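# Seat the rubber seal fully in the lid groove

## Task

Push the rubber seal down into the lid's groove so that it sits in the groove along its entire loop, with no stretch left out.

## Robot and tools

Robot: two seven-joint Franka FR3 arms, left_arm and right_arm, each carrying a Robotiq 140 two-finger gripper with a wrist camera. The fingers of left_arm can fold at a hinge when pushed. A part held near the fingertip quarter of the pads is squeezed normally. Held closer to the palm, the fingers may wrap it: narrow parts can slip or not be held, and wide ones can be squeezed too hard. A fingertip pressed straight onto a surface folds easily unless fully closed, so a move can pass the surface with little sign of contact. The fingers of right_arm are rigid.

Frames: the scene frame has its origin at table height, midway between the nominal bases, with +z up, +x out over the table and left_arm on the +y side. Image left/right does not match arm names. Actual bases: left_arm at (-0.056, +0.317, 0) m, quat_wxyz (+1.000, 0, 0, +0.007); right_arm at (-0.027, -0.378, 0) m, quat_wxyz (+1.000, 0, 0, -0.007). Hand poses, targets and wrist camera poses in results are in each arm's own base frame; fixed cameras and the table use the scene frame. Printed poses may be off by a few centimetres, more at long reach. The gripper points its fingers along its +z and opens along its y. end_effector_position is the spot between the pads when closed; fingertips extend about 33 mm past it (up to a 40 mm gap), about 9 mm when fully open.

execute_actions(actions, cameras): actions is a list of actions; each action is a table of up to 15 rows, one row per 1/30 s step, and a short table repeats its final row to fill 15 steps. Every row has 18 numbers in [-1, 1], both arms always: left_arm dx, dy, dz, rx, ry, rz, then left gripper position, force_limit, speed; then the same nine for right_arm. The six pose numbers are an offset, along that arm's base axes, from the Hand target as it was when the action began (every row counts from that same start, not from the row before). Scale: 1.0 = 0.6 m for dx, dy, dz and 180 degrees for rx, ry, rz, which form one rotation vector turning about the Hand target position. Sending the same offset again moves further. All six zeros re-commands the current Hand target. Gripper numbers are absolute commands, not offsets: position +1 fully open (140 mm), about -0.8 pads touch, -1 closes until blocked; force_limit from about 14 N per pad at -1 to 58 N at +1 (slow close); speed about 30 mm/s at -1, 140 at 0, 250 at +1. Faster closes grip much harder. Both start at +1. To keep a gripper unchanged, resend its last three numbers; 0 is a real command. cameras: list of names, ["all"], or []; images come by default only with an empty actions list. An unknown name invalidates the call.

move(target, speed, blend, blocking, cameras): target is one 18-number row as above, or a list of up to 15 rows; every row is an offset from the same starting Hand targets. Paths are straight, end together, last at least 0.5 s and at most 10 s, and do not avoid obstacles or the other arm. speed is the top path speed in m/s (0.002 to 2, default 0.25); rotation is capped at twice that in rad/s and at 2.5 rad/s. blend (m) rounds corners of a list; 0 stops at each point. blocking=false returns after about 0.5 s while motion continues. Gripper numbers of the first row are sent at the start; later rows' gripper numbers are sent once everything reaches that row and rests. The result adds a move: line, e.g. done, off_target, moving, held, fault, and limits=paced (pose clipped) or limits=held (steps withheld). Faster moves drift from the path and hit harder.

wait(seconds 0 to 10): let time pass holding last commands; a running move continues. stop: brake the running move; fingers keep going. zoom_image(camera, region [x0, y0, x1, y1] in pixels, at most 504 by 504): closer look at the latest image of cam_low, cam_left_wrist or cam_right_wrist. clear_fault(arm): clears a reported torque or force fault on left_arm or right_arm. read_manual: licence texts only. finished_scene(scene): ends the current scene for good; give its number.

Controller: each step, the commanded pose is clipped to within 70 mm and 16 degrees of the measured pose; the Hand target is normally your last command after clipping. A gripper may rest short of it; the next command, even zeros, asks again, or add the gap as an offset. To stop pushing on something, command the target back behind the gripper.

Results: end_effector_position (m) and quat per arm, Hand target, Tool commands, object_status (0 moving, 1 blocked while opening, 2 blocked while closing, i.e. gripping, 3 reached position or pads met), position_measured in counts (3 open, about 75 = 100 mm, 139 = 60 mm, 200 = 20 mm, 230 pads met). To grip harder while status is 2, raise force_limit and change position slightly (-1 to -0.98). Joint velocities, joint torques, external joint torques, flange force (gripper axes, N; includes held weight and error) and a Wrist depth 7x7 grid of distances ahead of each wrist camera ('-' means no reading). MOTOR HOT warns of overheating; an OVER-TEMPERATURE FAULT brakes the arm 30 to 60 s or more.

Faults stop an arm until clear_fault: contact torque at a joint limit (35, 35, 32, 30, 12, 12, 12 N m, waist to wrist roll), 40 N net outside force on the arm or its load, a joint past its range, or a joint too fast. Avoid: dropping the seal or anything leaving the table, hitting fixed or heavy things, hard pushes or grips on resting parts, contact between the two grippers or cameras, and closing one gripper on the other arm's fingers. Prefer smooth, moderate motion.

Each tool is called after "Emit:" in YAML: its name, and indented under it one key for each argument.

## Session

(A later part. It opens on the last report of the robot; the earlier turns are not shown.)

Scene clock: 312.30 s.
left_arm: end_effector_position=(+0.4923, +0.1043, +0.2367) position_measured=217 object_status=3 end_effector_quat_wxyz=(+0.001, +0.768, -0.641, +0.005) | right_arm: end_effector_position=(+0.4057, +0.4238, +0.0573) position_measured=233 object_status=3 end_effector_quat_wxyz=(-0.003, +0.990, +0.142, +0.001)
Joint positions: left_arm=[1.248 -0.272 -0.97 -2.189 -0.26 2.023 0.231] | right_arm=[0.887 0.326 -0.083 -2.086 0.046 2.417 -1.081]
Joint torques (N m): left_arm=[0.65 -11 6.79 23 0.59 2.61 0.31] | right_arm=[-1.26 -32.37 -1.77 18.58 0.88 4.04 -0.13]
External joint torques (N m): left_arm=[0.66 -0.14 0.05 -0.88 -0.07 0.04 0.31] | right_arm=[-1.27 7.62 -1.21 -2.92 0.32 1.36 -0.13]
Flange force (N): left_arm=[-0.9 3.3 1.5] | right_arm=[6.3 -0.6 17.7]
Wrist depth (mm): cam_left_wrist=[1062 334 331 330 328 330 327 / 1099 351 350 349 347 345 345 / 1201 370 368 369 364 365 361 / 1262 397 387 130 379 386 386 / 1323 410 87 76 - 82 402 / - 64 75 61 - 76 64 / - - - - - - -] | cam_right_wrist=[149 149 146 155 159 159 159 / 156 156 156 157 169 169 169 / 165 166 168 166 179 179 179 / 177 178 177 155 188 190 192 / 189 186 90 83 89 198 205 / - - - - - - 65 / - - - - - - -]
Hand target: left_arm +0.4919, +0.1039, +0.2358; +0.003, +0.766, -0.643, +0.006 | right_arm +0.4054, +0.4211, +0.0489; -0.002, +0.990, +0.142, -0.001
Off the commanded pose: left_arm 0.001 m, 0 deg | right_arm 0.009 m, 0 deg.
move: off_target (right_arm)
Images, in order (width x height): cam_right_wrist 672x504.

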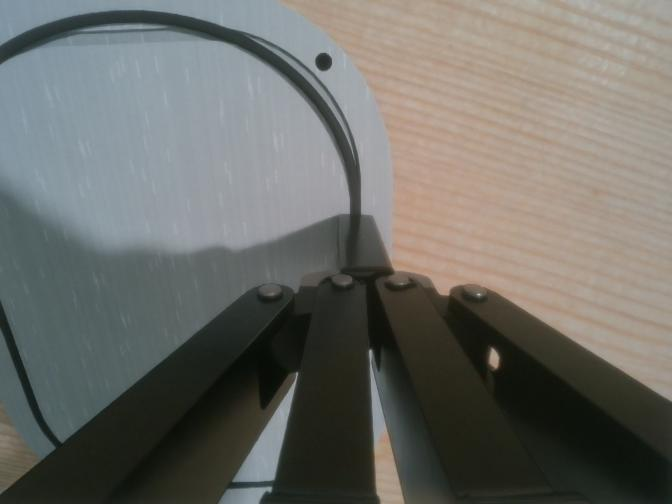

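Emit:
move:
  target:
    - [0,0,0,0,0,0,-0.7,-1,0,0,0,0.027,0,0,0,-1,-1,0]
    - [0,0,0,0,0,0,-0.7,-1,0,0.0227,0.0088,0.027,0,0,0.04,-1,-1,0]
  speed: 0.1
  cameras: ["cam_right_wrist"]

Emit:
zoom_image:
  camera: "cam_right_wrist"
  region: [220, 0, 440, 270]

Scene clock: 315.03 s.
left_arm: end_effector_position=(+0.4923, +0.1043, +0.2367) position_measured=217 object_status=3 end_effector_quat_wxyz=(+0.001, +0.768, -0.641, +0.005) | right_arm: end_effector_position=(+0.4190, +0.4271, +0.0657) position_measured=233 object_status=3 end_effector_quat_wxyz=(-0.003, +0.980, +0.200, +0.000)
Joint positions: left_arm=[1.248 -0.272 -0.97 -2.189 -0.26 2.023 0.231] | right_arm=[0.843 0.341 -0.052 -2.034 0.032 2.378 -1.202]
Joint velocities: left_arm=[within noise] | right_arm=[0 0.001 -0.001 -0.003 0 0 -0.007]
Joint torques (N m): left_arm=[0.66 -10.92 6.78 22.97 0.6 2.62 0.32] | right_arm=[-0.66 -39.7 -0.79 21.46 0.23 2.37 -0.13]
External joint torques (N m): left_arm=[0.75 0.02 0.12 -0.94 -0.06 0.04 0.32] | right_arm=[-0.56 1.25 -0.43 -0.42 -0.35 -0.29 -0.13]
Flange force (N): left_arm=[-1.1 2.8 1.7] | right_arm=[2.2 0.3 1.6]
Wrist depth (mm): cam_left_wrist=[1018 332 332 330 327 328 329 / 1116 353 350 348 344 344 347 / 1175 369 372 367 363 363 359 / 1248 390 385 130 384 386 386 / 1315 411 87 76 - 82 401 / - 64 75 61 - 76 64 / - - - - - - -] | cam_right_wrist=[152 153 157 163 166 166 166 / 164 163 164 167 175 175 176 / - 174 174 174 186 186 187 / 185 186 186 110 199 199 199 / - 196 90 83 89 207 214 / - - - - - - 65 / - - - - - - -]
Hand target: left_arm +0.4919, +0.1039, +0.2358; +0.003, +0.766, -0.643, +0.006 | right_arm +0.4190, +0.4263, +0.0651; -0.002, +0.979, +0.203, -0.001
Off the commanded pose: left_arm 0.001 m, 0 deg | right_arm 0.001 m, 0 deg.
move: done
Images, in order (width x height): cam_right_wrist 672x504.

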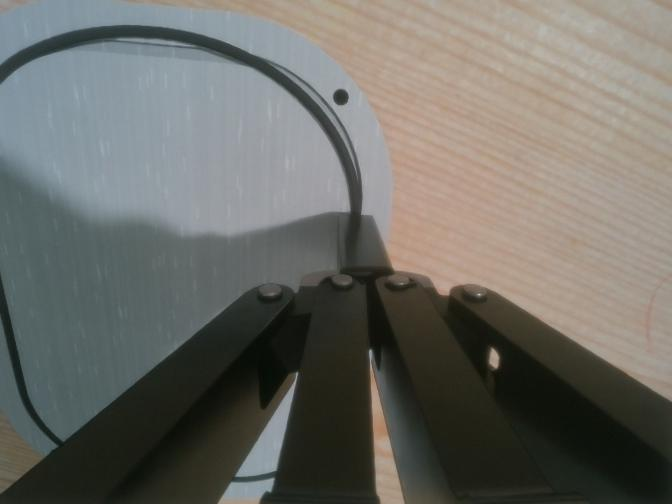

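Scaled by 1.867 from the camera's 672x504 image, which has a finer 960x720 frame.

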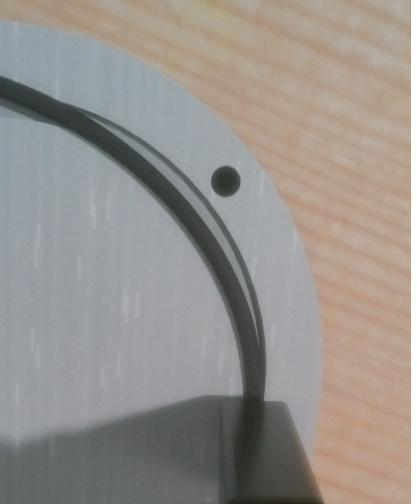

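Emit:
move:
  target:
    - [0,0,0,0,0,0,-0.7,-1,0,0,-0.001,-0.0135,0,0,0,-1,-1,0]
    - [0,0,0,0,0,0,-0.7,-1,0,0.0008,-0.0055,-0.0272,0,0,0,-1,-1,0]
  speed: 0.05
  blend: 0.004
  cameras: ["cam_right_wrist"]

Emit:
zoom_image:
  camera: "cam_right_wrist"
  region: [220, 0, 440, 270]

Scene clock: 316.03 s.
left_arm: end_effector_position=(+0.4923, +0.1043, +0.2367) position_measured=217 object_status=3 end_effector_quat_wxyz=(+0.001, +0.768, -0.641, +0.005) | right_arm: end_effector_position=(+0.4181, +0.4271, +0.0574) position_measured=233 object_status=3 end_effector_quat_wxyz=(-0.003, +0.979, +0.204, +0.001)
Joint positions: left_arm=[1.248 -0.272 -0.97 -2.189 -0.26 2.023 0.231] | right_arm=[0.843 0.353 -0.05 -2.041 0.032 2.398 -1.21]
Joint velocities: left_arm=[within noise] | right_arm=[-0.001 0.001 -0.002 -0.001 0 0.002 -0.004]
Joint torques (N m): left_arm=[0.64 -10.98 6.74 22.98 0.58 2.62 0.33] | right_arm=[-2.17 -32.74 -2.49 18.61 0.58 4.27 -0.17]
External joint torques (N m): left_arm=[0.6 -0.17 -0.03 -0.77 -0.08 0.06 0.33] | right_arm=[-2.2 8.39 -2.27 -3.12 0.01 1.59 -0.17]
Flange force (N): left_arm=[-0.8 3.1 1.3] | right_arm=[7.5 1.5 19.1]
Wrist depth (mm): cam_left_wrist=[1057 331 332 329 329 328 326 / 1094 351 349 347 345 342 343 / 1157 368 367 370 365 365 360 / 1241 390 384 130 384 384 384 / 1315 411 87 76 - 81 403 / - 64 75 61 - 76 64 / - - - - - - -] | cam_right_wrist=[149 149 148 157 159 159 159 / 156 158 156 158 168 168 169 / 165 166 167 166 179 179 179 / 177 177 176 154 188 190 192 / 189 187 90 83 89 198 204 / - - - - - - 65 / - - - - - - -]
Hand target: left_arm +0.4919, +0.1039, +0.2358; +0.003, +0.766, -0.643, +0.006 | right_arm +0.4195, +0.4230, +0.0488; -0.002, +0.979, +0.203, -0.001
Off the commanded pose: left_arm 0.001 m, 0 deg | right_arm 0.010 m, 0 deg.
move: off_target (right_arm)
Images, in order (width x height): cam_right_wrist 672x504.

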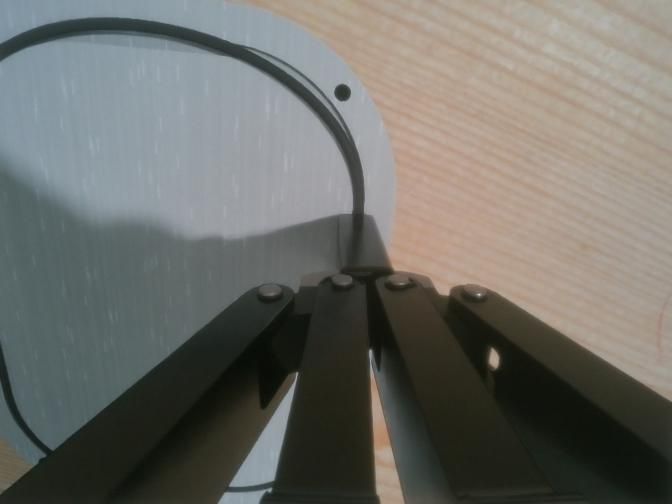

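Scaled by 1.867 from the camera's 672x504 image, which has a finer 960x720 frame.

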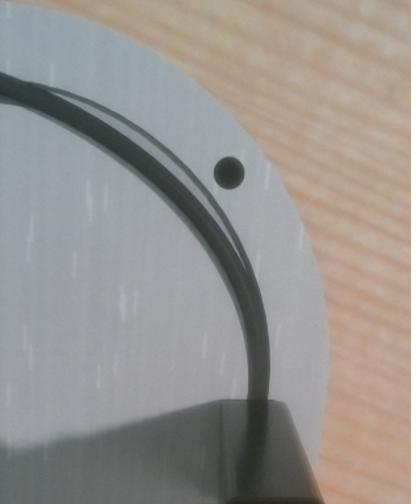

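Emit:
move:
  target:
    - [0,0,0,0,0,0,-0.7,-1,0,0,0.005,0.022,0,0,0,-1,-1,0]
    - [0,0,0,0,0,0,-0.7,-1,0,0.0195,0.014,0.027,0,0,0.067,-1,-1,0]
  speed: 0.1
  blend: 0.003
  cameras: ["cam_right_wrist"]

Emit:
zoom_image:
  camera: "cam_right_wrist"
  region: [220, 0, 440, 270]

Scene clock: 318.63 s.
left_arm: end_effector_position=(+0.4923, +0.1043, +0.2367) position_measured=217 object_status=3 end_effector_quat_wxyz=(+0.001, +0.768, -0.641, +0.005) | right_arm: end_effector_position=(+0.4312, +0.4322, +0.0656) position_measured=233 object_status=3 end_effector_quat_wxyz=(-0.003, +0.953, +0.302, +0.000)
Joint positions: left_arm=[1.248 -0.272 -0.97 -2.189 -0.26 2.023 0.231] | right_arm=[0.774 0.373 0.011 -1.984 0.001 2.36 -1.4]
Joint velocities: left_arm=[within noise] | right_arm=[0 0 0 0.001 -0.002 0.001 -0.006]
Joint torques (N m): left_arm=[0.64 -10.97 6.74 23.02 0.61 2.62 0.36] | right_arm=[-0.66 -40.81 0 21.56 0.27 2.37 -0.13]
External joint torques (N m): left_arm=[0.65 -0.11 0.01 -0.88 -0.05 0.04 0.36] | right_arm=[-0.7 1.12 -0.52 -0.46 -0.34 -0.29 -0.12]
Flange force (N): left_arm=[-0.9 3.1 1.5] | right_arm=[1.6 1.0 1.5]
Wrist depth (mm): cam_left_wrist=[1047 332 330 330 330 330 327 / 1094 350 349 346 348 345 345 / 1133 369 368 366 366 362 362 / 1234 393 386 130 382 386 385 / 1331 411 87 76 - 81 405 / - 64 75 61 - 76 64 / - - - - - - -] | cam_right_wrist=[154 156 154 163 165 165 166 / 163 163 163 166 176 175 175 / 173 174 174 171 187 186 187 / 187 186 185 136 196 199 198 / 198 196 90 83 89 207 212 / - - - - - - 65 / - - - - - - -]
Hand target: left_arm +0.4919, +0.1039, +0.2358; +0.003, +0.766, -0.643, +0.006 | right_arm +0.4312, +0.4314, +0.0650; -0.001, +0.952, +0.305, -0.001
Off the commanded pose: left_arm 0.001 m, 0 deg | right_arm 0.001 m, 0 deg.
move: done
Images, in order (width x height): cam_right_wrist 672x504.

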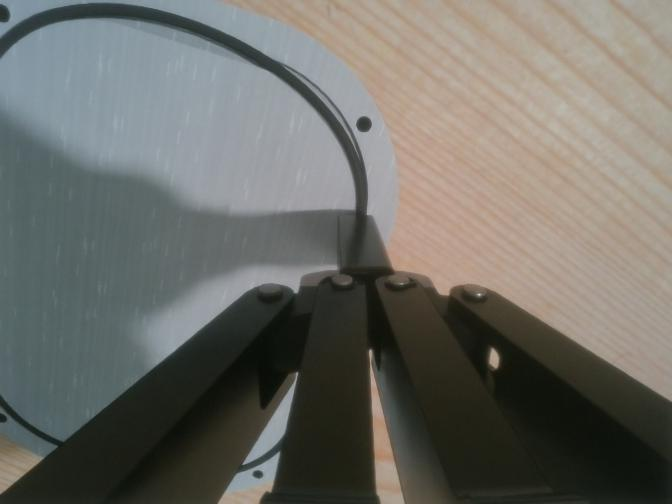

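Scaled by 1.867 from the camera's 672x504 image, which has a finer 960x720 frame.

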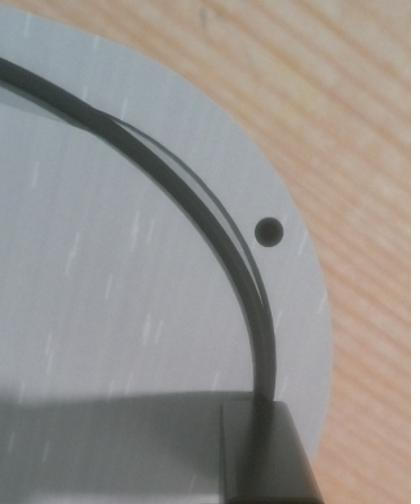

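Emit:
move:
  target:
    - [0,0,0,0,0,0,-0.7,-1,0,0.002,-0.0027,-0.0135,0,0,0,-1,-1,0]
    - [0,0,0,0,0,0,-0.7,-1,0,0.003,-0.0075,-0.0268,0,0,0,-1,-1,0]
  speed: 0.05
  blend: 0.004
  cameras: ["cam_right_wrist"]

Emit:
zoom_image:
  camera: "cam_right_wrist"
  region: [220, 0, 440, 270]

Scene clock: 319.73 s.
left_arm: end_effector_position=(+0.4923, +0.1043, +0.2367) position_measured=217 object_status=3 end_effector_quat_wxyz=(+0.001, +0.768, -0.641, +0.005) | right_arm: end_effector_position=(+0.4328, +0.4320, +0.0579) position_measured=233 object_status=3 end_effector_quat_wxyz=(-0.004, +0.952, +0.305, +0.002)
Joint positions: left_arm=[1.248 -0.272 -0.97 -2.189 -0.26 2.023 0.231] | right_arm=[0.772 0.385 0.011 -1.99 0.001 2.382 -1.409]
Joint velocities: left_arm=[within noise] | right_arm=[0 -0.001 0 -0.001 0 0.004 -0.003]
Joint torques (N m): left_arm=[0.69 -10.95 6.75 22.99 0.6 2.62 0.32] | right_arm=[-1.92 -34.6 -1.77 17.92 0.28 3.56 -0.18]
External joint torques (N m): left_arm=[0.66 -0.11 -0.04 -0.88 -0.06 0.04 0.32] | right_arm=[-1.82 7.57 -2.19 -3.95 -0.32 0.89 -0.18]
Flange force (N): left_arm=[-0.8 2.9 1.6] | right_arm=[2.2 3.2 16.1]
Wrist depth (mm): cam_left_wrist=[1047 331 328 329 329 328 328 / 1105 352 350 346 346 343 345 / - 370 366 367 366 366 361 / 1227 392 388 130 384 385 386 / 1355 416 87 76 - 82 405 / - 64 75 61 - 76 64 / - - - - - - -] | cam_right_wrist=[148 148 148 157 159 158 158 / 157 157 157 157 169 168 168 / 166 166 168 166 179 178 178 / 177 177 177 154 187 191 190 / 190 187 90 83 89 197 205 / - - - - - - 65 / - - - - - - -]
Hand target: left_arm +0.4919, +0.1039, +0.2358; +0.003, +0.766, -0.643, +0.006 | right_arm +0.4330, +0.4269, +0.0489; -0.001, +0.952, +0.305, -0.001
Off the commanded pose: left_arm 0.001 m, 0 deg | right_arm 0.010 m, 0 deg.
move: off_target (right_arm)
Images, in order (width x height): cam_right_wrist 672x504.

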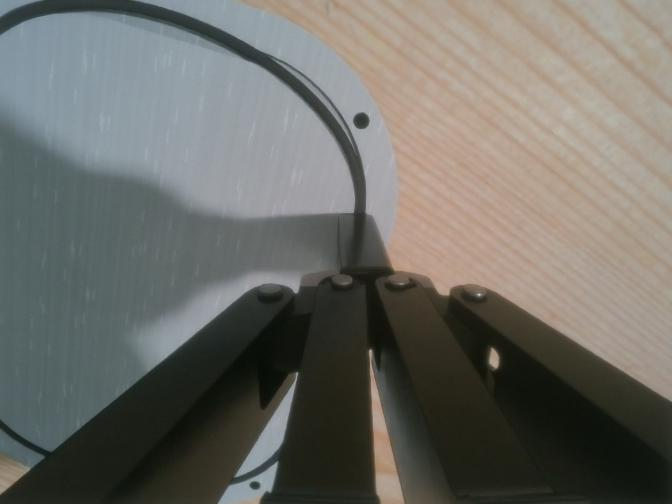

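Scaled by 1.867 from the camera's 672x504 image, which has a finer 960x720 frame.

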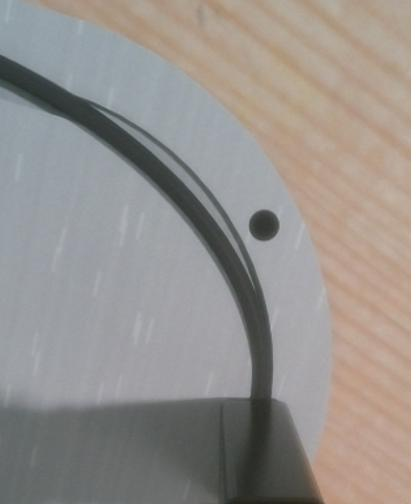

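Emit:
move:
  target:
    - [0,0,0,0,0,0,-0.7,-1,0,0.0,-0.001,-0.0035,0,0,0,-1,-1,0]
  speed: 0.03

Scene clock: 320.53 s.
left_arm: end_effector_position=(+0.4923, +0.1043, +0.2367) position_measured=217 object_status=3 end_effector_quat_wxyz=(+0.001, +0.768, -0.641, +0.005) | right_arm: end_effector_position=(+0.4329, +0.4321, +0.0578) position_measured=233 object_status=3 end_effector_quat_wxyz=(-0.004, +0.952, +0.306, +0.003)
Joint positions: left_arm=[1.248 -0.272 -0.97 -2.189 -0.26 2.023 0.231] | right_arm=[0.772 0.384 0.011 -1.991 0.001 2.385 -1.411]
Joint torques (N m): left_arm=[0.64 -10.94 6.74 22.98 0.6 2.62 0.34] | right_arm=[-1.96 -32.82 -2.24 17.42 0.24 4.03 -0.15]
External joint torques (N m): left_arm=[0.48 -0.19 -0.18 -0.86 -0.06 0.04 0.35] | right_arm=[-2.02 9.39 -2.79 -4.49 -0.36 1.34 -0.15]
Flange force (N): left_arm=[-0.5 3.3 1.5] | right_arm=[4.0 3.3 20.4]
Wrist depth (mm): cam_left_wrist=[1037 332 329 329 327 328 326 / 1105 352 348 346 346 344 343 / 1157 370 367 369 366 364 363 / 1255 397 385 130 384 390 384 / 1364 411 87 76 - 81 405 / - 64 76 61 - 76 64 / - - - - - - -] | cam_right_wrist=[148 148 148 157 158 159 159 / 156 156 155 157 168 168 168 / 166 166 168 166 179 178 179 / 177 176 177 111 187 190 191 / 192 185 90 83 89 197 204 / - - - - - - 65 / - - - - - - -]
Hand target: left_arm +0.4919, +0.1039, +0.2358; +0.003, +0.766, -0.643, +0.006 | right_arm +0.4330, +0.4263, +0.0468; -0.001, +0.952, +0.305, -0.001
Off the commanded pose: left_arm 0.001 m, 0 deg | right_arm 0.012 m, 1 deg.
move: off_target (right_arm)

Emit:
move:
  target:
    - [0,0,0,0,0,0,-0.7,-1,0,0,0.008,0.026,0,0,0,-1,-1,0]
    - [0,0,0,0,0,0,-0.7,-1,0,0.02,0.0205,0.0303,0,0,0.072,-1,-1,0]
  speed: 0.1
  blend: 0.003
  cameras: ["cam_right_wrist"]

Emit:
zoom_image:
  camera: "cam_right_wrist"
  region: [220, 0, 440, 270]

Scene clock: 323.20 s.
left_arm: end_effector_position=(+0.4923, +0.1043, +0.2367) position_measured=217 object_status=3 end_effector_quat_wxyz=(+0.001, +0.768, -0.641, +0.005) | right_arm: end_effector_position=(+0.4450, +0.4395, +0.0656) position_measured=233 object_status=3 end_effector_quat_wxyz=(-0.002, +0.913, +0.408, +0.000)
Joint positions: left_arm=[1.248 -0.272 -0.97 -2.189 -0.26 2.023 0.231] | right_arm=[0.703 0.413 0.079 -1.921 -0.038 2.335 -1.609]
Joint velocities: left_arm=[within noise] | right_arm=[0.001 0 0 0 0.002 0 -0.005]
Joint torques (N m): left_arm=[0.64 -10.97 6.77 22.98 0.6 2.63 0.31] | right_arm=[-0.69 -42.03 1 21.84 0.31 2.37 -0.1]
External joint torques (N m): left_arm=[0.6 -0.09 -0.03 -0.91 -0.06 0.05 0.31] | right_arm=[-0.76 1.05 -0.52 -0.34 -0.33 -0.27 -0.1]
Flange force (N): left_arm=[-0.8 3.0 1.7] | right_arm=[1.7 1.3 1.3]
Wrist depth (mm): cam_left_wrist=[1078 332 332 330 330 330 328 / 1116 351 349 344 347 348 341 / 1175 372 369 366 368 366 362 / 1234 395 386 130 384 384 386 / 1284 410 87 76 - 82 406 / - 64 75 61 - 76 64 / - - - - - - -] | cam_right_wrist=[154 154 154 163 165 165 164 / 164 163 163 165 174 175 174 / 174 173 174 172 185 186 186 / 188 185 186 122 195 199 198 / 199 196 90 83 89 206 212 / - - - - - - 65 / - - - - - - -]
Hand target: left_arm +0.4919, +0.1039, +0.2358; +0.003, +0.766, -0.643, +0.006 | right_arm +0.4450, +0.4386, +0.0650; -0.001, +0.912, +0.411, -0.001
Off the commanded pose: left_arm 0.001 m, 0 deg | right_arm 0.001 m, 0 deg.
move: done
Images, in order (width x height): cam_right_wrist 672x504.

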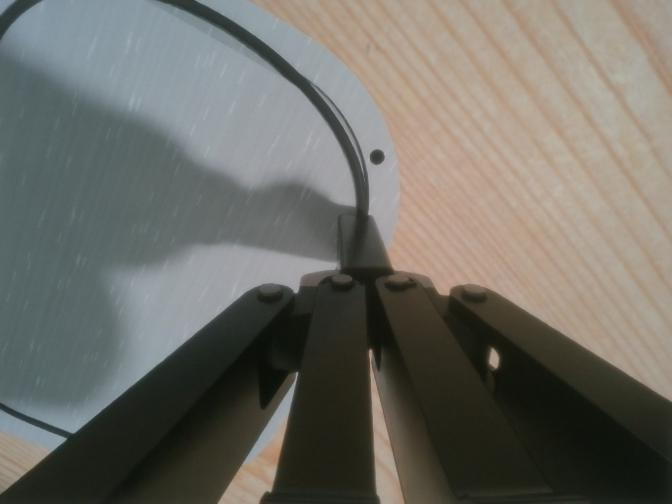

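Scaled by 1.867 from the camera's 672x504 image, which has a finer 960x720 frame.

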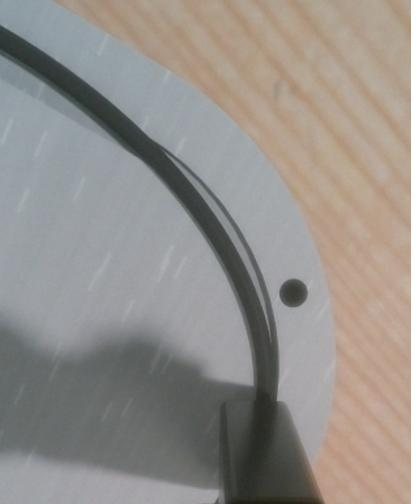

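Emit:
move:
  target:
    - [0,0,0,0,0,0,-0.7,-1,0,0.002,-0.002,-0.0135,0,0,0,-1,-1,0]
    - [0,0,0,0,0,0,-0.7,-1,0,0.0033,-0.0088,-0.0283,0,0,0,-1,-1,0]
  speed: 0.05
  blend: 0.004
  cameras: ["cam_right_wrist"]

Emit:
zoom_image:
  camera: "cam_right_wrist"
  region: [220, 0, 440, 270]

Scene clock: 324.40 s.
left_arm: end_effector_position=(+0.4923, +0.1043, +0.2367) position_measured=217 object_status=3 end_effector_quat_wxyz=(+0.001, +0.768, -0.641, +0.005) | right_arm: end_effector_position=(+0.4467, +0.4394, +0.0583) position_measured=233 object_status=3 end_effector_quat_wxyz=(-0.004, +0.912, +0.411, +0.003)
Joint positions: left_arm=[1.248 -0.272 -0.97 -2.189 -0.26 2.023 0.231] | right_arm=[0.701 0.424 0.079 -1.928 -0.038 2.359 -1.617]
Joint velocities: left_arm=[within noise] | right_arm=[-0.001 0 -0.001 -0.001 0.001 0.005 -0.004]
Joint torques (N m): left_arm=[0.67 -10.94 6.77 22.96 0.59 2.62 0.33] | right_arm=[-2 -35.04 -1.25 17.7 0.22 3.6 -0.12]
External joint torques (N m): left_arm=[0.63 -0.05 -0.03 -0.9 -0.07 0.04 0.33] | right_arm=[-1.92 8.39 -2.67 -4.44 -0.41 0.93 -0.12]
Flange force (N): left_arm=[-0.9 2.9 1.7] | right_arm=[1.2 3.6 17.5]
Wrist depth (mm): cam_left_wrist=[1037 334 329 332 330 328 325 / 1094 349 350 348 344 345 344 / 1175 372 368 365 369 365 363 / 1234 390 388 130 383 388 382 / 1339 412 87 76 - 82 400 / - 64 75 61 - 76 64 / - - - - - - -] | cam_right_wrist=[148 150 148 157 159 159 158 / 158 158 156 158 168 168 168 / 167 166 169 169 178 177 178 / 176 177 177 154 188 190 189 / 192 187 90 83 89 198 203 / - - - - - - 65 / - - - - - - -]
Hand target: left_arm +0.4919, +0.1039, +0.2358; +0.003, +0.766, -0.643, +0.006 | right_arm +0.4469, +0.4334, +0.0480; -0.001, +0.912, +0.411, -0.001
Off the commanded pose: left_arm 0.001 m, 0 deg | right_arm 0.012 m, 1 deg.
move: off_target (right_arm)
Images, in order (width x height): cam_right_wrist 672x504.

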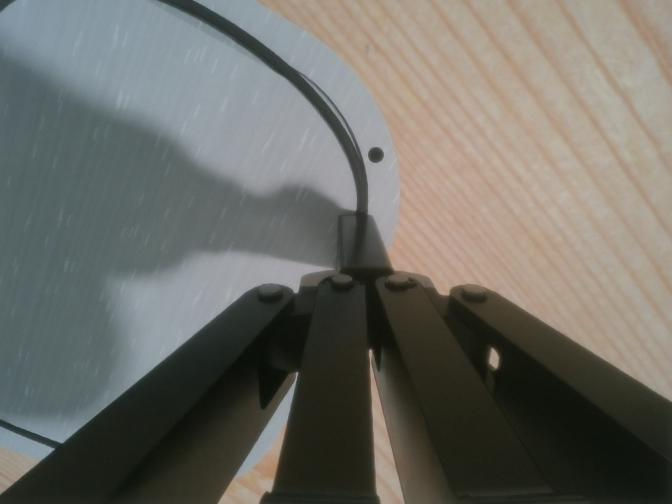

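Scaled by 1.867 from the camera's 672x504 image, which has a finer 960x720 frame.

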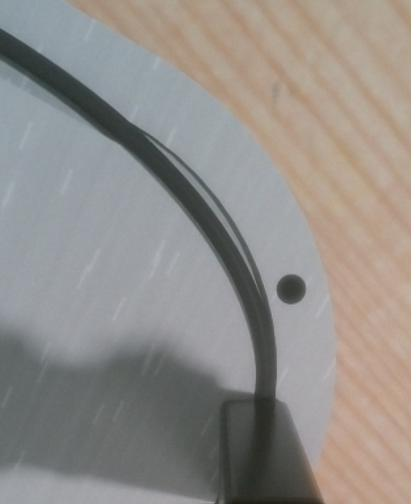

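Emit:
move:
  target:
    - [0,0,0,0,0,0,-0.7,-1,0,0.001,-0.0015,-0.004,0,0,0,-1,-1,0]
  speed: 0.03

Scene clock: 325.20 s.
left_arm: end_effector_position=(+0.4923, +0.1043, +0.2367) position_measured=217 object_status=3 end_effector_quat_wxyz=(+0.001, +0.768, -0.641, +0.005) | right_arm: end_effector_position=(+0.4468, +0.4395, +0.0582) position_measured=233 object_status=3 end_effector_quat_wxyz=(-0.004, +0.911, +0.412, +0.004)
Joint positions: left_arm=[1.248 -0.272 -0.97 -2.189 -0.26 2.023 0.231] | right_arm=[0.701 0.423 0.079 -1.93 -0.038 2.361 -1.62]
Joint torques (N m): left_arm=[0.64 -10.94 6.78 22.99 0.59 2.62 0.3] | right_arm=[-2.25 -33.06 -1.88 17.33 0.11 4.15 -0.14]
External joint torques (N m): left_arm=[0.7 -0.01 0.08 -0.94 -0.06 0.03 0.3] | right_arm=[-2.29 10.21 -3.4 -4.73 -0.52 1.48 -0.14]
Flange force (N): left_arm=[-1.0 2.9 1.7] | right_arm=[3.7 4.5 21.8]
Wrist depth (mm): cam_left_wrist=[1052 331 331 329 329 328 327 / 1121 349 351 348 345 344 341 / 1169 369 371 365 366 363 365 / 1255 392 387 130 382 386 384 / 1234 411 87 76 - 82 403 / - 64 75 61 - 76 64 / - - - - - - -] | cam_right_wrist=[150 149 148 157 159 159 158 / 156 157 157 159 168 168 167 / 166 167 168 167 178 178 178 / 178 177 178 155 188 190 190 / 192 186 90 83 89 198 203 / - - - - - - 65 / - - - - - - -]
Hand target: left_arm +0.4919, +0.1039, +0.2358; +0.003, +0.766, -0.643, +0.006 | right_arm +0.4475, +0.4325, +0.0456; -0.001, +0.912, +0.411, -0.001
Off the commanded pose: left_arm 0.001 m, 0 deg | right_arm 0.014 m, 1 deg.
move: off_target (right_arm)

Emit:
move:
  target:
    - [0,0,0,0,0,0,-0.7,-1,0,0,0.011,0.028,0,0,0,-1,-1,0]
    - [0,0,0,0,0,0,-0.7,-1,0,0.015,0.027,0.0323,0,0,0.072,-1,-1,0]
  speed: 0.1
  blend: 0.003
  cameras: ["cam_right_wrist"]

Emit:
zoom_image:
  camera: "cam_right_wrist"
  region: [220, 0, 440, 270]

Scene clock: 327.77 s.
left_arm: end_effector_position=(+0.4923, +0.1043, +0.2367) position_measured=217 object_status=3 end_effector_quat_wxyz=(+0.001, +0.768, -0.641, +0.005) | right_arm: end_effector_position=(+0.4565, +0.4495, +0.0656) position_measured=233 object_status=3 end_effector_quat_wxyz=(-0.002, +0.861, +0.508, +0.000)
Joint positions: left_arm=[1.248 -0.272 -0.97 -2.189 -0.26 2.023 0.231] | right_arm=[0.641 0.458 0.148 -1.854 -0.082 2.307 -1.808]
Joint velocities: left_arm=[within noise] | right_arm=[-0.001 0.002 0 0.001 0.001 0 -0.006]
Joint torques (N m): left_arm=[0.7 -10.98 6.78 23.02 0.6 2.62 0.32] | right_arm=[-0.68 -43.15 2.21 22.05 0.34 2.37 -0.12]
External joint torques (N m): left_arm=[0.7 -0.11 0.02 -0.91 -0.06 0.04 0.32] | right_arm=[-0.43 0.98 -0.19 -0.3 -0.33 -0.25 -0.12]
Flange force (N): left_arm=[-0.9 3.1 1.6] | right_arm=[1.5 1.2 1.2]
Wrist depth (mm): cam_left_wrist=[1057 334 330 330 330 330 326 / 1121 351 350 349 346 345 346 / 1169 369 369 366 366 365 366 / 1277 390 384 130 382 385 383 / 1331 411 87 76 - 81 405 / - 64 75 61 - 76 64 / - - - - - - -] | cam_right_wrist=[154 153 154 162 164 164 164 / 163 164 164 163 174 173 173 / 174 174 173 174 185 184 184 / - 185 185 136 195 197 196 / 199 195 90 83 89 205 211 / - - - - - - 65 / - - - - - - -]
Hand target: left_arm +0.4919, +0.1039, +0.2358; +0.003, +0.766, -0.643, +0.006 | right_arm +0.4565, +0.4487, +0.0650; -0.001, +0.860, +0.511, -0.001
Off the commanded pose: left_arm 0.001 m, 0 deg | right_arm 0.001 m, 0 deg.
move: done
Images, in order (width x height): cam_right_wrist 672x504.

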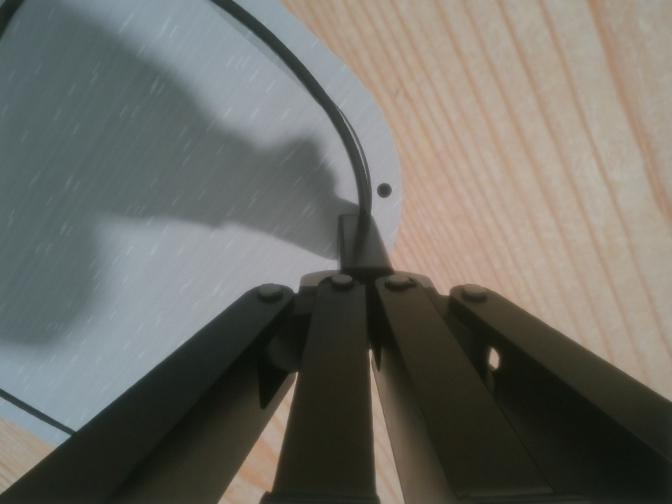

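Scaled by 1.867 from the camera's 672x504 image, which has a finer 960x720 frame.

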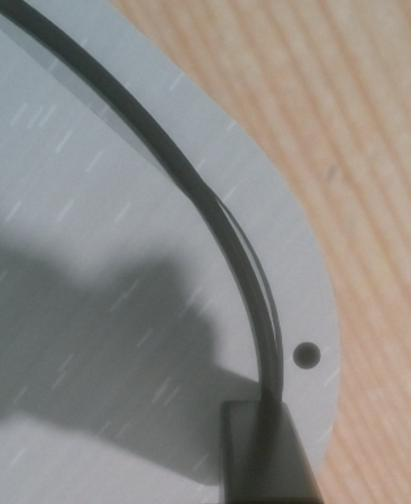

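Emit:
move:
  target:
    - [0,0,0,0,0,0,-0.7,-1,0,0.0043,-0.0024,-0.0115,0,0,0,-1,-1,0]
    - [0,0,0,0,0,0,-0.7,-1,0,0.0057,-0.0098,-0.0292,0,0,0,-1,-1,0]
  speed: 0.05
  blend: 0.003
  cameras: ["cam_right_wrist"]

Emit:
zoom_image:
  camera: "cam_right_wrist"
  region: [220, 0, 440, 270]

Scene clock: 330.00 s.
left_arm: end_effector_position=(+0.4923, +0.1043, +0.2367) position_measured=217 object_status=3 end_effector_quat_wxyz=(+0.001, +0.768, -0.641, +0.005) | right_arm: end_effector_position=(+0.4596, +0.4493, +0.0587) position_measured=233 object_status=3 end_effector_quat_wxyz=(-0.004, +0.860, +0.511, +0.004)
Joint positions: left_arm=[1.248 -0.272 -0.97 -2.189 -0.26 2.023 0.231] | right_arm=[0.637 0.468 0.146 -1.859 -0.083 2.331 -1.818]
Joint velocities: left_arm=[within noise] | right_arm=[-0.001 -0.001 0.001 -0.002 -0.001 0.004 -0.002]
Joint torques (N m): left_arm=[0.64 -11.01 6.79 22.97 0.59 2.62 0.3] | right_arm=[-1.83 -35.71 -0.49 17.79 -0.13 3.52 -0.11]
External joint torques (N m): left_arm=[0.67 -0.09 0.06 -0.95 -0.07 0.04 0.3] | right_arm=[-1.74 8.89 -3.08 -4.55 -0.8 0.85 -0.11]
Flange force (N): left_arm=[-0.9 3.2 1.6] | right_arm=[1.3 3.7 18.1]
Wrist depth (mm): cam_left_wrist=[1047 332 330 329 329 330 327 / 1127 350 348 348 346 346 344 / 1181 369 367 366 368 363 362 / 1277 394 389 131 381 386 383 / 1463 414 87 76 - 81 399 / - 64 75 61 - 76 64 / - - - - - - -] | cam_right_wrist=[150 150 148 157 159 159 158 / 157 157 157 157 168 168 168 / - 167 167 166 178 179 178 / 178 177 178 155 187 189 189 / 190 187 90 83 90 197 202 / - - - - - - 65 / - - - - - - -]
Hand target: left_arm +0.4919, +0.1039, +0.2358; +0.003, +0.766, -0.643, +0.006 | right_arm +0.4600, +0.4428, +0.0474; -0.001, +0.860, +0.511, -0.001
Off the commanded pose: left_arm 0.001 m, 0 deg | right_arm 0.013 m, 1 deg.
move: off_target (right_arm)
Images, in order (width x height): cam_right_wrist 672x504.

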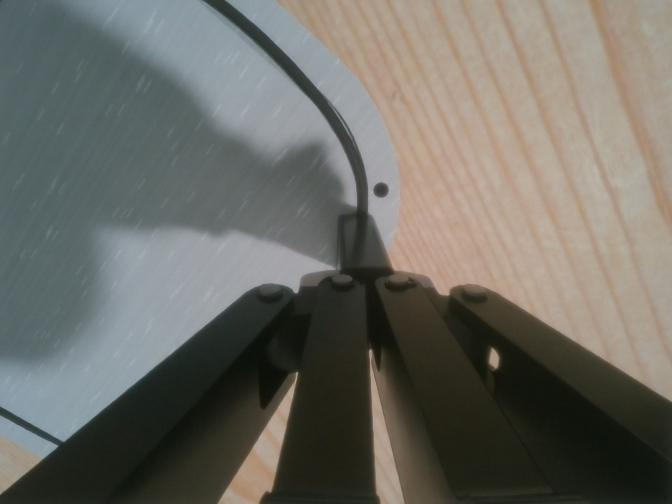

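Scaled by 1.867 from the camera's 672x504 image, which has a finer 960x720 frame.

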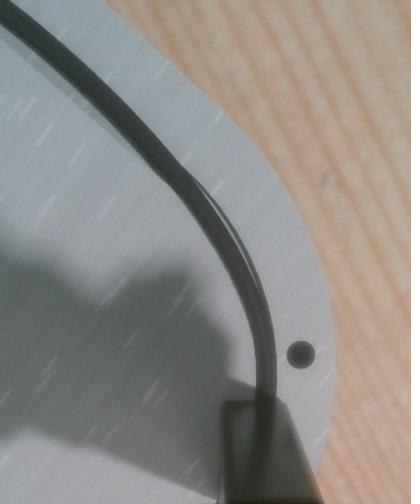

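Emit:
move:
  target:
    - [0,0,0,0,0,0,-0.7,-1,0,0.001,-0.0005,-0.004,0,0,0,-1,-1,0]
  speed: 0.03

Scene clock: 330.83 s.
left_arm: end_effector_position=(+0.4923, +0.1043, +0.2367) position_measured=217 object_status=3 end_effector_quat_wxyz=(+0.001, +0.768, -0.641, +0.005) | right_arm: end_effector_position=(+0.4597, +0.4494, +0.0587) position_measured=233 object_status=3 end_effector_quat_wxyz=(-0.004, +0.859, +0.511, +0.004)
Joint positions: left_arm=[1.248 -0.272 -0.97 -2.189 -0.26 2.023 0.231] | right_arm=[0.637 0.468 0.146 -1.859 -0.083 2.332 -1.819]
Joint torques (N m): left_arm=[0.63 -10.99 6.75 23 0.59 2.62 0.35] | right_arm=[-1.85 -33.95 -1.21 18.09 -0.2 4.18 -0.12]
External joint torques (N m): left_arm=[0.74 -0.03 0.1 -0.95 -0.06 0.03 0.35] | right_arm=[-2.06 10.5 -4.05 -4.19 -0.86 1.51 -0.12]
Flange force (N): left_arm=[-1.1 3.1 1.7] | right_arm=[5.6 5.8 22.0]
Wrist depth (mm): cam_left_wrist=[1047 330 333 330 329 327 326 / 1088 350 350 351 347 342 342 / 1181 371 369 366 365 365 362 / 1234 392 384 130 384 387 386 / 1262 415 87 76 - 82 402 / - 64 75 61 - 76 64 / - - - - - - -] | cam_right_wrist=[150 150 148 157 159 158 159 / 157 157 158 157 168 168 168 / 167 167 169 167 178 179 179 / 177 178 177 154 188 189 189 / 189 187 90 83 89 196 203 / - - - - - - 65 / - - - - - - -]
Hand target: left_arm +0.4919, +0.1039, +0.2358; +0.003, +0.766, -0.643, +0.006 | right_arm +0.4606, +0.4425, +0.0450; -0.001, +0.860, +0.511, -0.001
Off the commanded pose: left_arm 0.001 m, 0 deg | right_arm 0.015 m, 1 deg.
move: off_target (right_arm)

Emit:
move:
  target:
    - [0,0,0,0,0,0,-0.7,-1,0,0,0.0115,0.03,0,0,0,-1,-1,0]
    - [0,0,0,0,0,0,-0.7,-1,0,0.0135,0.0285,0.0342,0,0,0.072,-1,-1,0]
  speed: 0.1
  blend: 0.003
  cameras: ["cam_right_wrist"]

Emit:
zoom_image:
  camera: "cam_right_wrist"
  region: [220, 0, 440, 270]

Scene clock: 333.43 s.
left_arm: end_effector_position=(+0.4923, +0.1043, +0.2367) position_measured=217 object_status=3 end_effector_quat_wxyz=(+0.001, +0.768, -0.641, +0.005) | right_arm: end_effector_position=(+0.4686, +0.4605, +0.0661) position_measured=233 object_status=3 end_effector_quat_wxyz=(-0.002, +0.798, +0.602, +0.000)
Joint positions: left_arm=[1.248 -0.272 -0.97 -2.189 -0.26 2.023 0.231] | right_arm=[0.582 0.508 0.216 -1.779 -0.132 2.273 -2.006]
Joint velocities: left_arm=[within noise] | right_arm=[-0.003 0.001 -0.001 0 0 0 -0.006]
Joint torques (N m): left_arm=[0.65 -10.98 6.77 23.02 0.59 2.62 0.34] | right_arm=[-0.67 -44.26 3.61 22.25 0.37 2.35 -0.16]
External joint torques (N m): left_arm=[0.63 -0.1 0.01 -0.83 -0.07 0.04 0.34] | right_arm=[-0.76 1.09 -0.42 -0.29 -0.33 -0.27 -0.16]
Flange force (N): left_arm=[-0.9 3.0 1.4] | right_arm=[1.2 2.1 1.3]
Wrist depth (mm): cam_left_wrist=[1047 331 330 330 330 326 328 / 1094 352 353 348 346 346 344 / 1175 367 367 366 368 365 363 / 1221 391 387 131 382 388 386 / 1331 411 87 76 - 81 407 / - 64 75 61 - 76 64 / - - - - - - -] | cam_right_wrist=[155 155 153 162 165 164 163 / 164 164 165 165 174 174 174 / - 174 174 173 184 185 184 / 188 186 185 136 195 197 197 / 197 193 90 83 89 96 211 / - - - - - - 65 / - - - - - - -]
Hand target: left_arm +0.4919, +0.1039, +0.2358; +0.003, +0.766, -0.643, +0.006 | right_arm +0.4687, +0.4596, +0.0656; -0.001, +0.796, +0.605, -0.001
Off the commanded pose: left_arm 0.001 m, 0 deg | right_arm 0.001 m, 0 deg.
move: done
Images, in order (width x height): cam_right_wrist 672x504.

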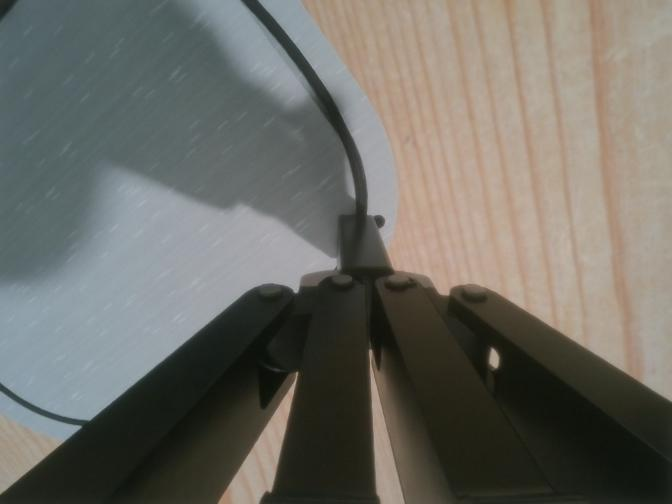

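Scaled by 1.867 from the camera's 672x504 image, which has a finer 960x720 frame.

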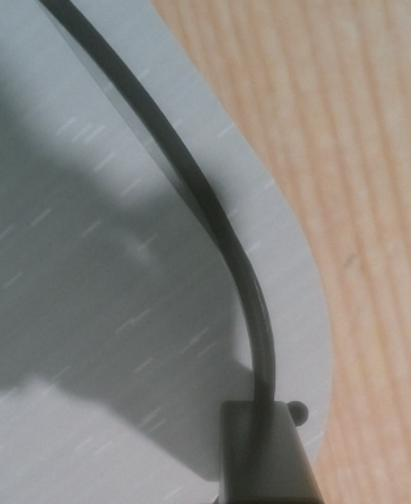

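Emit:
move:
  target:
    - [0,0,0,0,0,0,-0.7,-1,0,0.0023,-0.0007,-0.0115,0,0,0,-1,-1,0]
    - [0,0,0,0,0,0,-0.7,-1,0,0.0032,-0.0083,-0.0325,0,0,0,-1,-1,0]
  speed: 0.05
  blend: 0.003
  cameras: ["cam_right_wrist"]

Emit:
zoom_image:
  camera: "cam_right_wrist"
  region: [220, 0, 440, 270]

Scene clock: 334.63 s.
left_arm: end_effector_position=(+0.4923, +0.1043, +0.2367) position_measured=217 object_status=3 end_effector_quat_wxyz=(+0.001, +0.768, -0.641, +0.005) | right_arm: end_effector_position=(+0.4712, +0.4609, +0.0591) position_measured=233 object_status=3 end_effector_quat_wxyz=(-0.002, +0.797, +0.604, +0.005)
Joint positions: left_arm=[1.248 -0.272 -0.97 -2.189 -0.26 2.023 0.231] | right_arm=[0.581 0.517 0.214 -1.787 -0.137 2.3 -2.011]
Joint velocities: left_arm=[within noise] | right_arm=[-0.002 0.001 -0.001 -0.001 -0.001 0.004 0]
Joint torques (N m): left_arm=[0.67 -10.97 6.78 23.02 0.6 2.62 0.34] | right_arm=[-1.55 -36.16 0.75 18.08 -0.08 3.61 -0.1]
External joint torques (N m): left_arm=[0.56 -0.18 -0.08 -0.77 -0.06 0.05 0.34] | right_arm=[-1.69 9.37 -3.37 -4.33 -0.77 0.96 -0.1]
Flange force (N): left_arm=[-0.7 3.0 1.4] | right_arm=[2.2 4.7 18.8]
Wrist depth (mm): cam_left_wrist=[1052 332 328 330 328 330 328 / 1110 351 349 347 345 346 346 / 1201 369 369 366 368 364 367 / 1255 393 389 130 382 385 386 / 1331 411 87 76 - 82 404 / - 64 75 61 - 76 64 / - - - - - - -] | cam_right_wrist=[- 150 150 157 159 159 158 / 158 157 157 157 168 167 168 / 167 167 165 166 178 178 178 / 177 177 180 136 187 189 190 / 190 188 90 83 89 198 202 / - - - - - - 65 / - - - - - - -]
Hand target: left_arm +0.4919, +0.1039, +0.2358; +0.003, +0.766, -0.643, +0.006 | right_arm +0.4706, +0.4546, +0.0461; -0.001, +0.796, +0.605, -0.001
Off the commanded pose: left_arm 0.001 m, 0 deg | right_arm 0.015 m, 1 deg.
move: off_target (right_arm)
Images, in order (width x height): cam_right_wrist 672x504.

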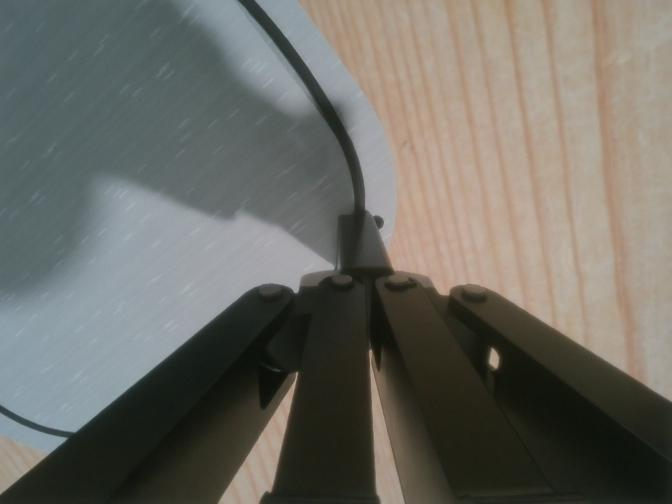

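Scaled by 1.867 from the camera's 672x504 image, which has a finer 960x720 frame.

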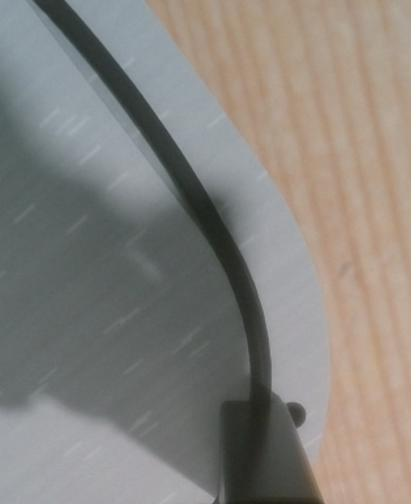

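Emit:
move:
  target:
    - [0,0,0,0,0,0,-0.7,-1,0,0,0.012,0.03,0,0,0,-1,-1,0]
    - [0,0,0,0,0,0,-0.7,-1,0,0.0098,0.0308,0.0332,0,0,0.072,-1,-1,0]
  speed: 0.1
  blend: 0.003
  cameras: ["cam_right_wrist"]

Emit:
zoom_image:
  camera: "cam_right_wrist"
  region: [220, 0, 440, 270]

Scene clock: 337.27 s.
left_arm: end_effector_position=(+0.4923, +0.1043, +0.2367) position_measured=217 object_status=3 end_effector_quat_wxyz=(+0.001, +0.768, -0.641, +0.005) | right_arm: end_effector_position=(+0.4763, +0.4740, +0.0665) position_measured=233 object_status=3 end_effector_quat_wxyz=(-0.002, +0.725, +0.688, +0.000)
Joint positions: left_arm=[1.248 -0.272 -0.97 -2.189 -0.26 2.023 0.231] | right_arm=[0.534 0.559 0.286 -1.706 -0.188 2.238 -2.195]
Joint velocities: left_arm=[within noise] | right_arm=[0 0 0 0 0 -0.002 -0.006]
Joint torques (N m): left_arm=[0.62 -10.93 6.8 23.03 0.59 2.62 0.33] | right_arm=[-0.68 -45.24 5.12 22.32 0.4 2.33 -0.06]
External joint torques (N m): left_arm=[0.59 -0.16 0.04 -0.72 -0.07 0.06 0.33] | right_arm=[-0.51 1.15 -0.21 -0.37 -0.33 -0.28 -0.06]
Flange force (N): left_arm=[-0.8 3.0 1.2] | right_arm=[1.0 1.8 1.4]
Wrist depth (mm): cam_left_wrist=[1032 333 329 330 331 326 329 / 1105 349 351 349 345 345 343 / 1169 372 369 369 365 362 365 / 1248 391 388 130 383 386 385 / 1339 411 87 76 - 82 399 / - 64 75 61 - 76 64 / - - - - - - -] | cam_right_wrist=[155 154 155 161 165 164 164 / 164 164 164 164 175 174 173 / 174 174 174 174 185 184 184 / 189 187 185 136 196 197 196 / 199 196 89 83 89 97 210 / - - - - - - 65 / - - - - - - -]
Hand target: left_arm +0.4919, +0.1039, +0.2358; +0.003, +0.766, -0.643, +0.006 | right_arm +0.4765, +0.4731, +0.0660; -0.001, +0.723, +0.691, -0.002
Off the commanded pose: left_arm 0.001 m, 0 deg | right_arm 0.001 m, 0 deg.
move: done
Images, in order (width x height): cam_right_wrist 672x504.

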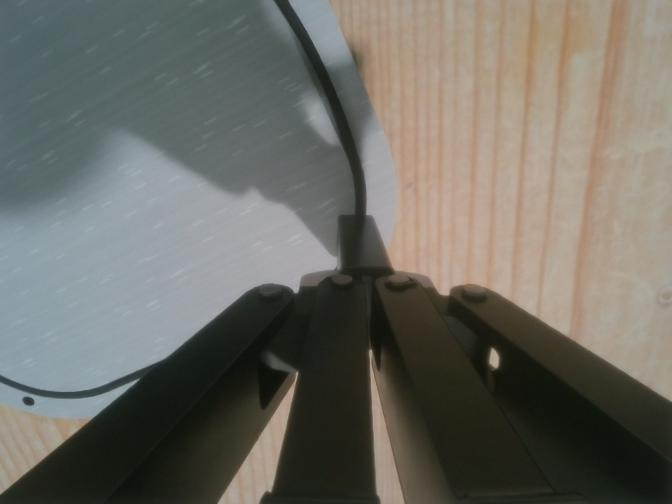

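Scaled by 1.867 from the camera's 672x504 image, which has a finer 960x720 frame.

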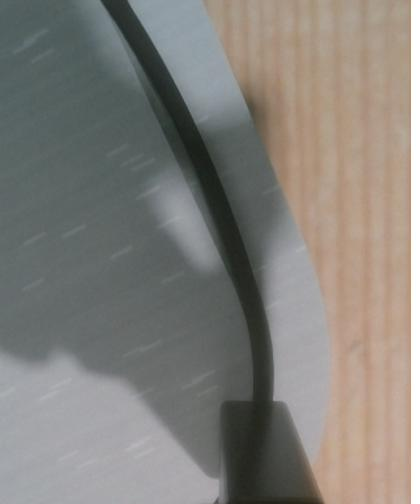

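Emit:
move:
  target:
    - [0,0,0,0,0,0,-0.7,-1,0,0.002,0,-0.0115,0,0,0,-1,-1,0]
    - [0,0,0,0,0,0,-0.7,-1,0,0.002,-0.0075,-0.0333,0,0,0,-1,-1,0]
  speed: 0.05
  blend: 0.003
  cameras: ["cam_right_wrist"]

Emit:
zoom_image:
  camera: "cam_right_wrist"
  region: [220, 0, 440, 270]

Scene clock: 338.43 s.
left_arm: end_effector_position=(+0.4923, +0.1043, +0.2367) position_measured=217 object_status=3 end_effector_quat_wxyz=(+0.001, +0.768, -0.641, +0.005) | right_arm: end_effector_position=(+0.4787, +0.4744, +0.0595) position_measured=233 object_status=3 end_effector_quat_wxyz=(-0.001, +0.724, +0.690, +0.005)
Joint positions: left_arm=[1.248 -0.272 -0.97 -2.189 -0.26 2.023 0.231] | right_arm=[0.533 0.567 0.283 -1.715 -0.194 2.265 -2.197]
Joint velocities: left_arm=[within noise] | right_arm=[0 0 0.001 0 0 0.004 0]
Joint torques (N m): left_arm=[0.62 -10.94 6.76 23.03 0.61 2.62 0.35] | right_arm=[-1.19 -36.9 2.33 17.81 -0.08 3.63 -0.16]
External joint torques (N m): left_arm=[0.65 -0.05 0.04 -0.82 -0.05 0.04 0.35] | right_arm=[-1.15 9.57 -3.16 -4.73 -0.8 1 -0.16]
Flange force (N): left_arm=[-1.0 2.7 1.5] | right_arm=[0.8 3.6 19.1]
Wrist depth (mm): cam_left_wrist=[1032 332 330 330 329 326 328 / 1116 348 351 347 346 348 341 / 1188 372 369 366 365 366 365 / 1270 390 386 130 386 382 384 / 1339 410 87 76 - 81 402 / - 64 75 61 - 76 64 / - - - - - - -] | cam_right_wrist=[150 150 149 156 158 159 159 / 157 157 157 159 168 168 168 / 167 167 169 166 178 179 178 / 178 177 178 137 187 189 190 / 190 187 89 83 89 197 203 / - - - - - - 65 / - - - - - - -]
Hand target: left_arm +0.4919, +0.1039, +0.2358; +0.003, +0.766, -0.643, +0.006 | right_arm +0.4777, +0.4686, +0.0460; -0.001, +0.723, +0.691, -0.002
Off the commanded pose: left_arm 0.001 m, 0 deg | right_arm 0.015 m, 1 deg.
move: off_target (right_arm)
Images, in order (width x height): cam_right_wrist 672x504.

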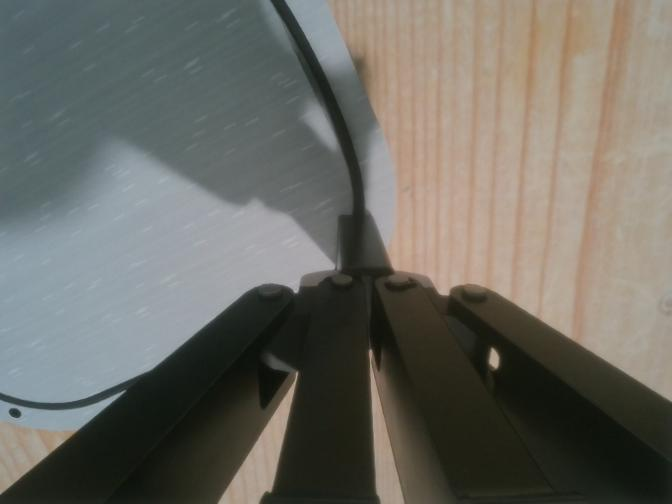

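Scaled by 1.867 from the camera's 672x504 image, which has a finer 960x720 frame.

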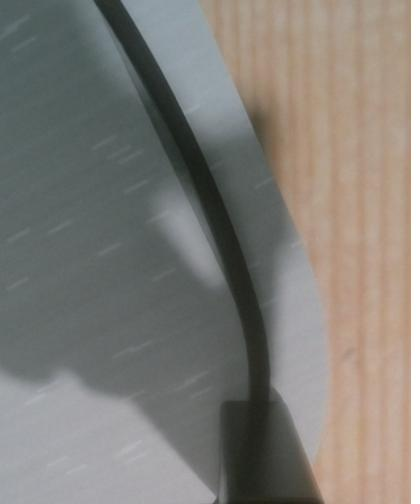

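Emit:
move:
  target:
    - [0,0,0,0,0,0,-0.7,-1,0,0,0.012,0.03,0,0,0,-1,-1,0]
    - [0,0,0,0,0,0,-0.7,-1,0,0.0055,0.0317,0.0342,0,0,0.07,-1,-1,0]
  speed: 0.1
  blend: 0.003
  cameras: ["cam_right_wrist"]

Emit:
zoom_image:
  camera: "cam_right_wrist"
  region: [220, 0, 440, 270]

Scene clock: 340.97 s.
left_arm: end_effector_position=(+0.4923, +0.1043, +0.2367) position_measured=217 object_status=3 end_effector_quat_wxyz=(+0.001, +0.768, -0.641, +0.005) | right_arm: end_effector_position=(+0.4807, +0.4886, +0.0671) position_measured=233 object_status=3 end_effector_quat_wxyz=(-0.001, +0.645, +0.764, +0.000)
Joint positions: left_arm=[1.248 -0.272 -0.97 -2.189 -0.26 2.023 0.231] | right_arm=[0.496 0.61 0.353 -1.636 -0.245 2.202 -2.374]
Joint velocities: left_arm=[within noise] | right_arm=[0 0 0 0.001 0 0.001 -0.004]
Joint torques (N m): left_arm=[0.63 -10.98 6.75 22.98 0.6 2.63 0.35] | right_arm=[-0.64 -45.99 6.76 22.33 0.43 2.31 -0.2]
External joint torques (N m): left_arm=[0.69 -0.02 0.05 -0.94 -0.06 0.05 0.35] | right_arm=[-0.73 1.42 -0.38 -0.49 -0.34 -0.31 -0.2]
Flange force (N): left_arm=[-1.0 3.0 1.7] | right_arm=[0.2 2.4 1.8]
Wrist depth (mm): cam_left_wrist=[1037 333 331 329 328 326 327 / 1088 353 351 349 349 346 345 / 1163 371 366 368 368 365 364 / 1234 388 384 131 380 388 384 / 1307 411 87 76 - 82 405 / - 64 75 61 - 76 64 / - - - - - - -] | cam_right_wrist=[156 155 155 155 165 164 164 / 165 165 164 164 175 174 173 / 175 174 174 174 185 184 184 / 189 183 186 122 195 196 196 / 200 196 90 83 89 96 209 / - - - - - - 65 / - - - - - - -]
Hand target: left_arm +0.4919, +0.1039, +0.2358; +0.003, +0.766, -0.643, +0.006 | right_arm +0.4810, +0.4876, +0.0665; -0.001, +0.643, +0.766, -0.002
Off the commanded pose: left_arm 0.001 m, 0 deg | right_arm 0.001 m, 0 deg.
move: done
Images, in order (width x height): cam_right_wrist 672x504.

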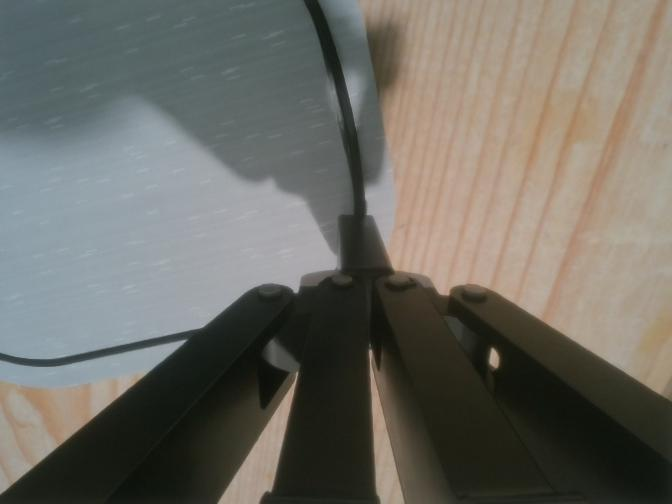

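Scaled by 1.867 from the camera's 672x504 image, which has a finer 960x720 frame.

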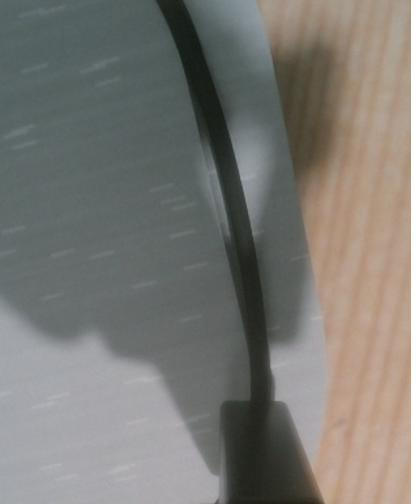

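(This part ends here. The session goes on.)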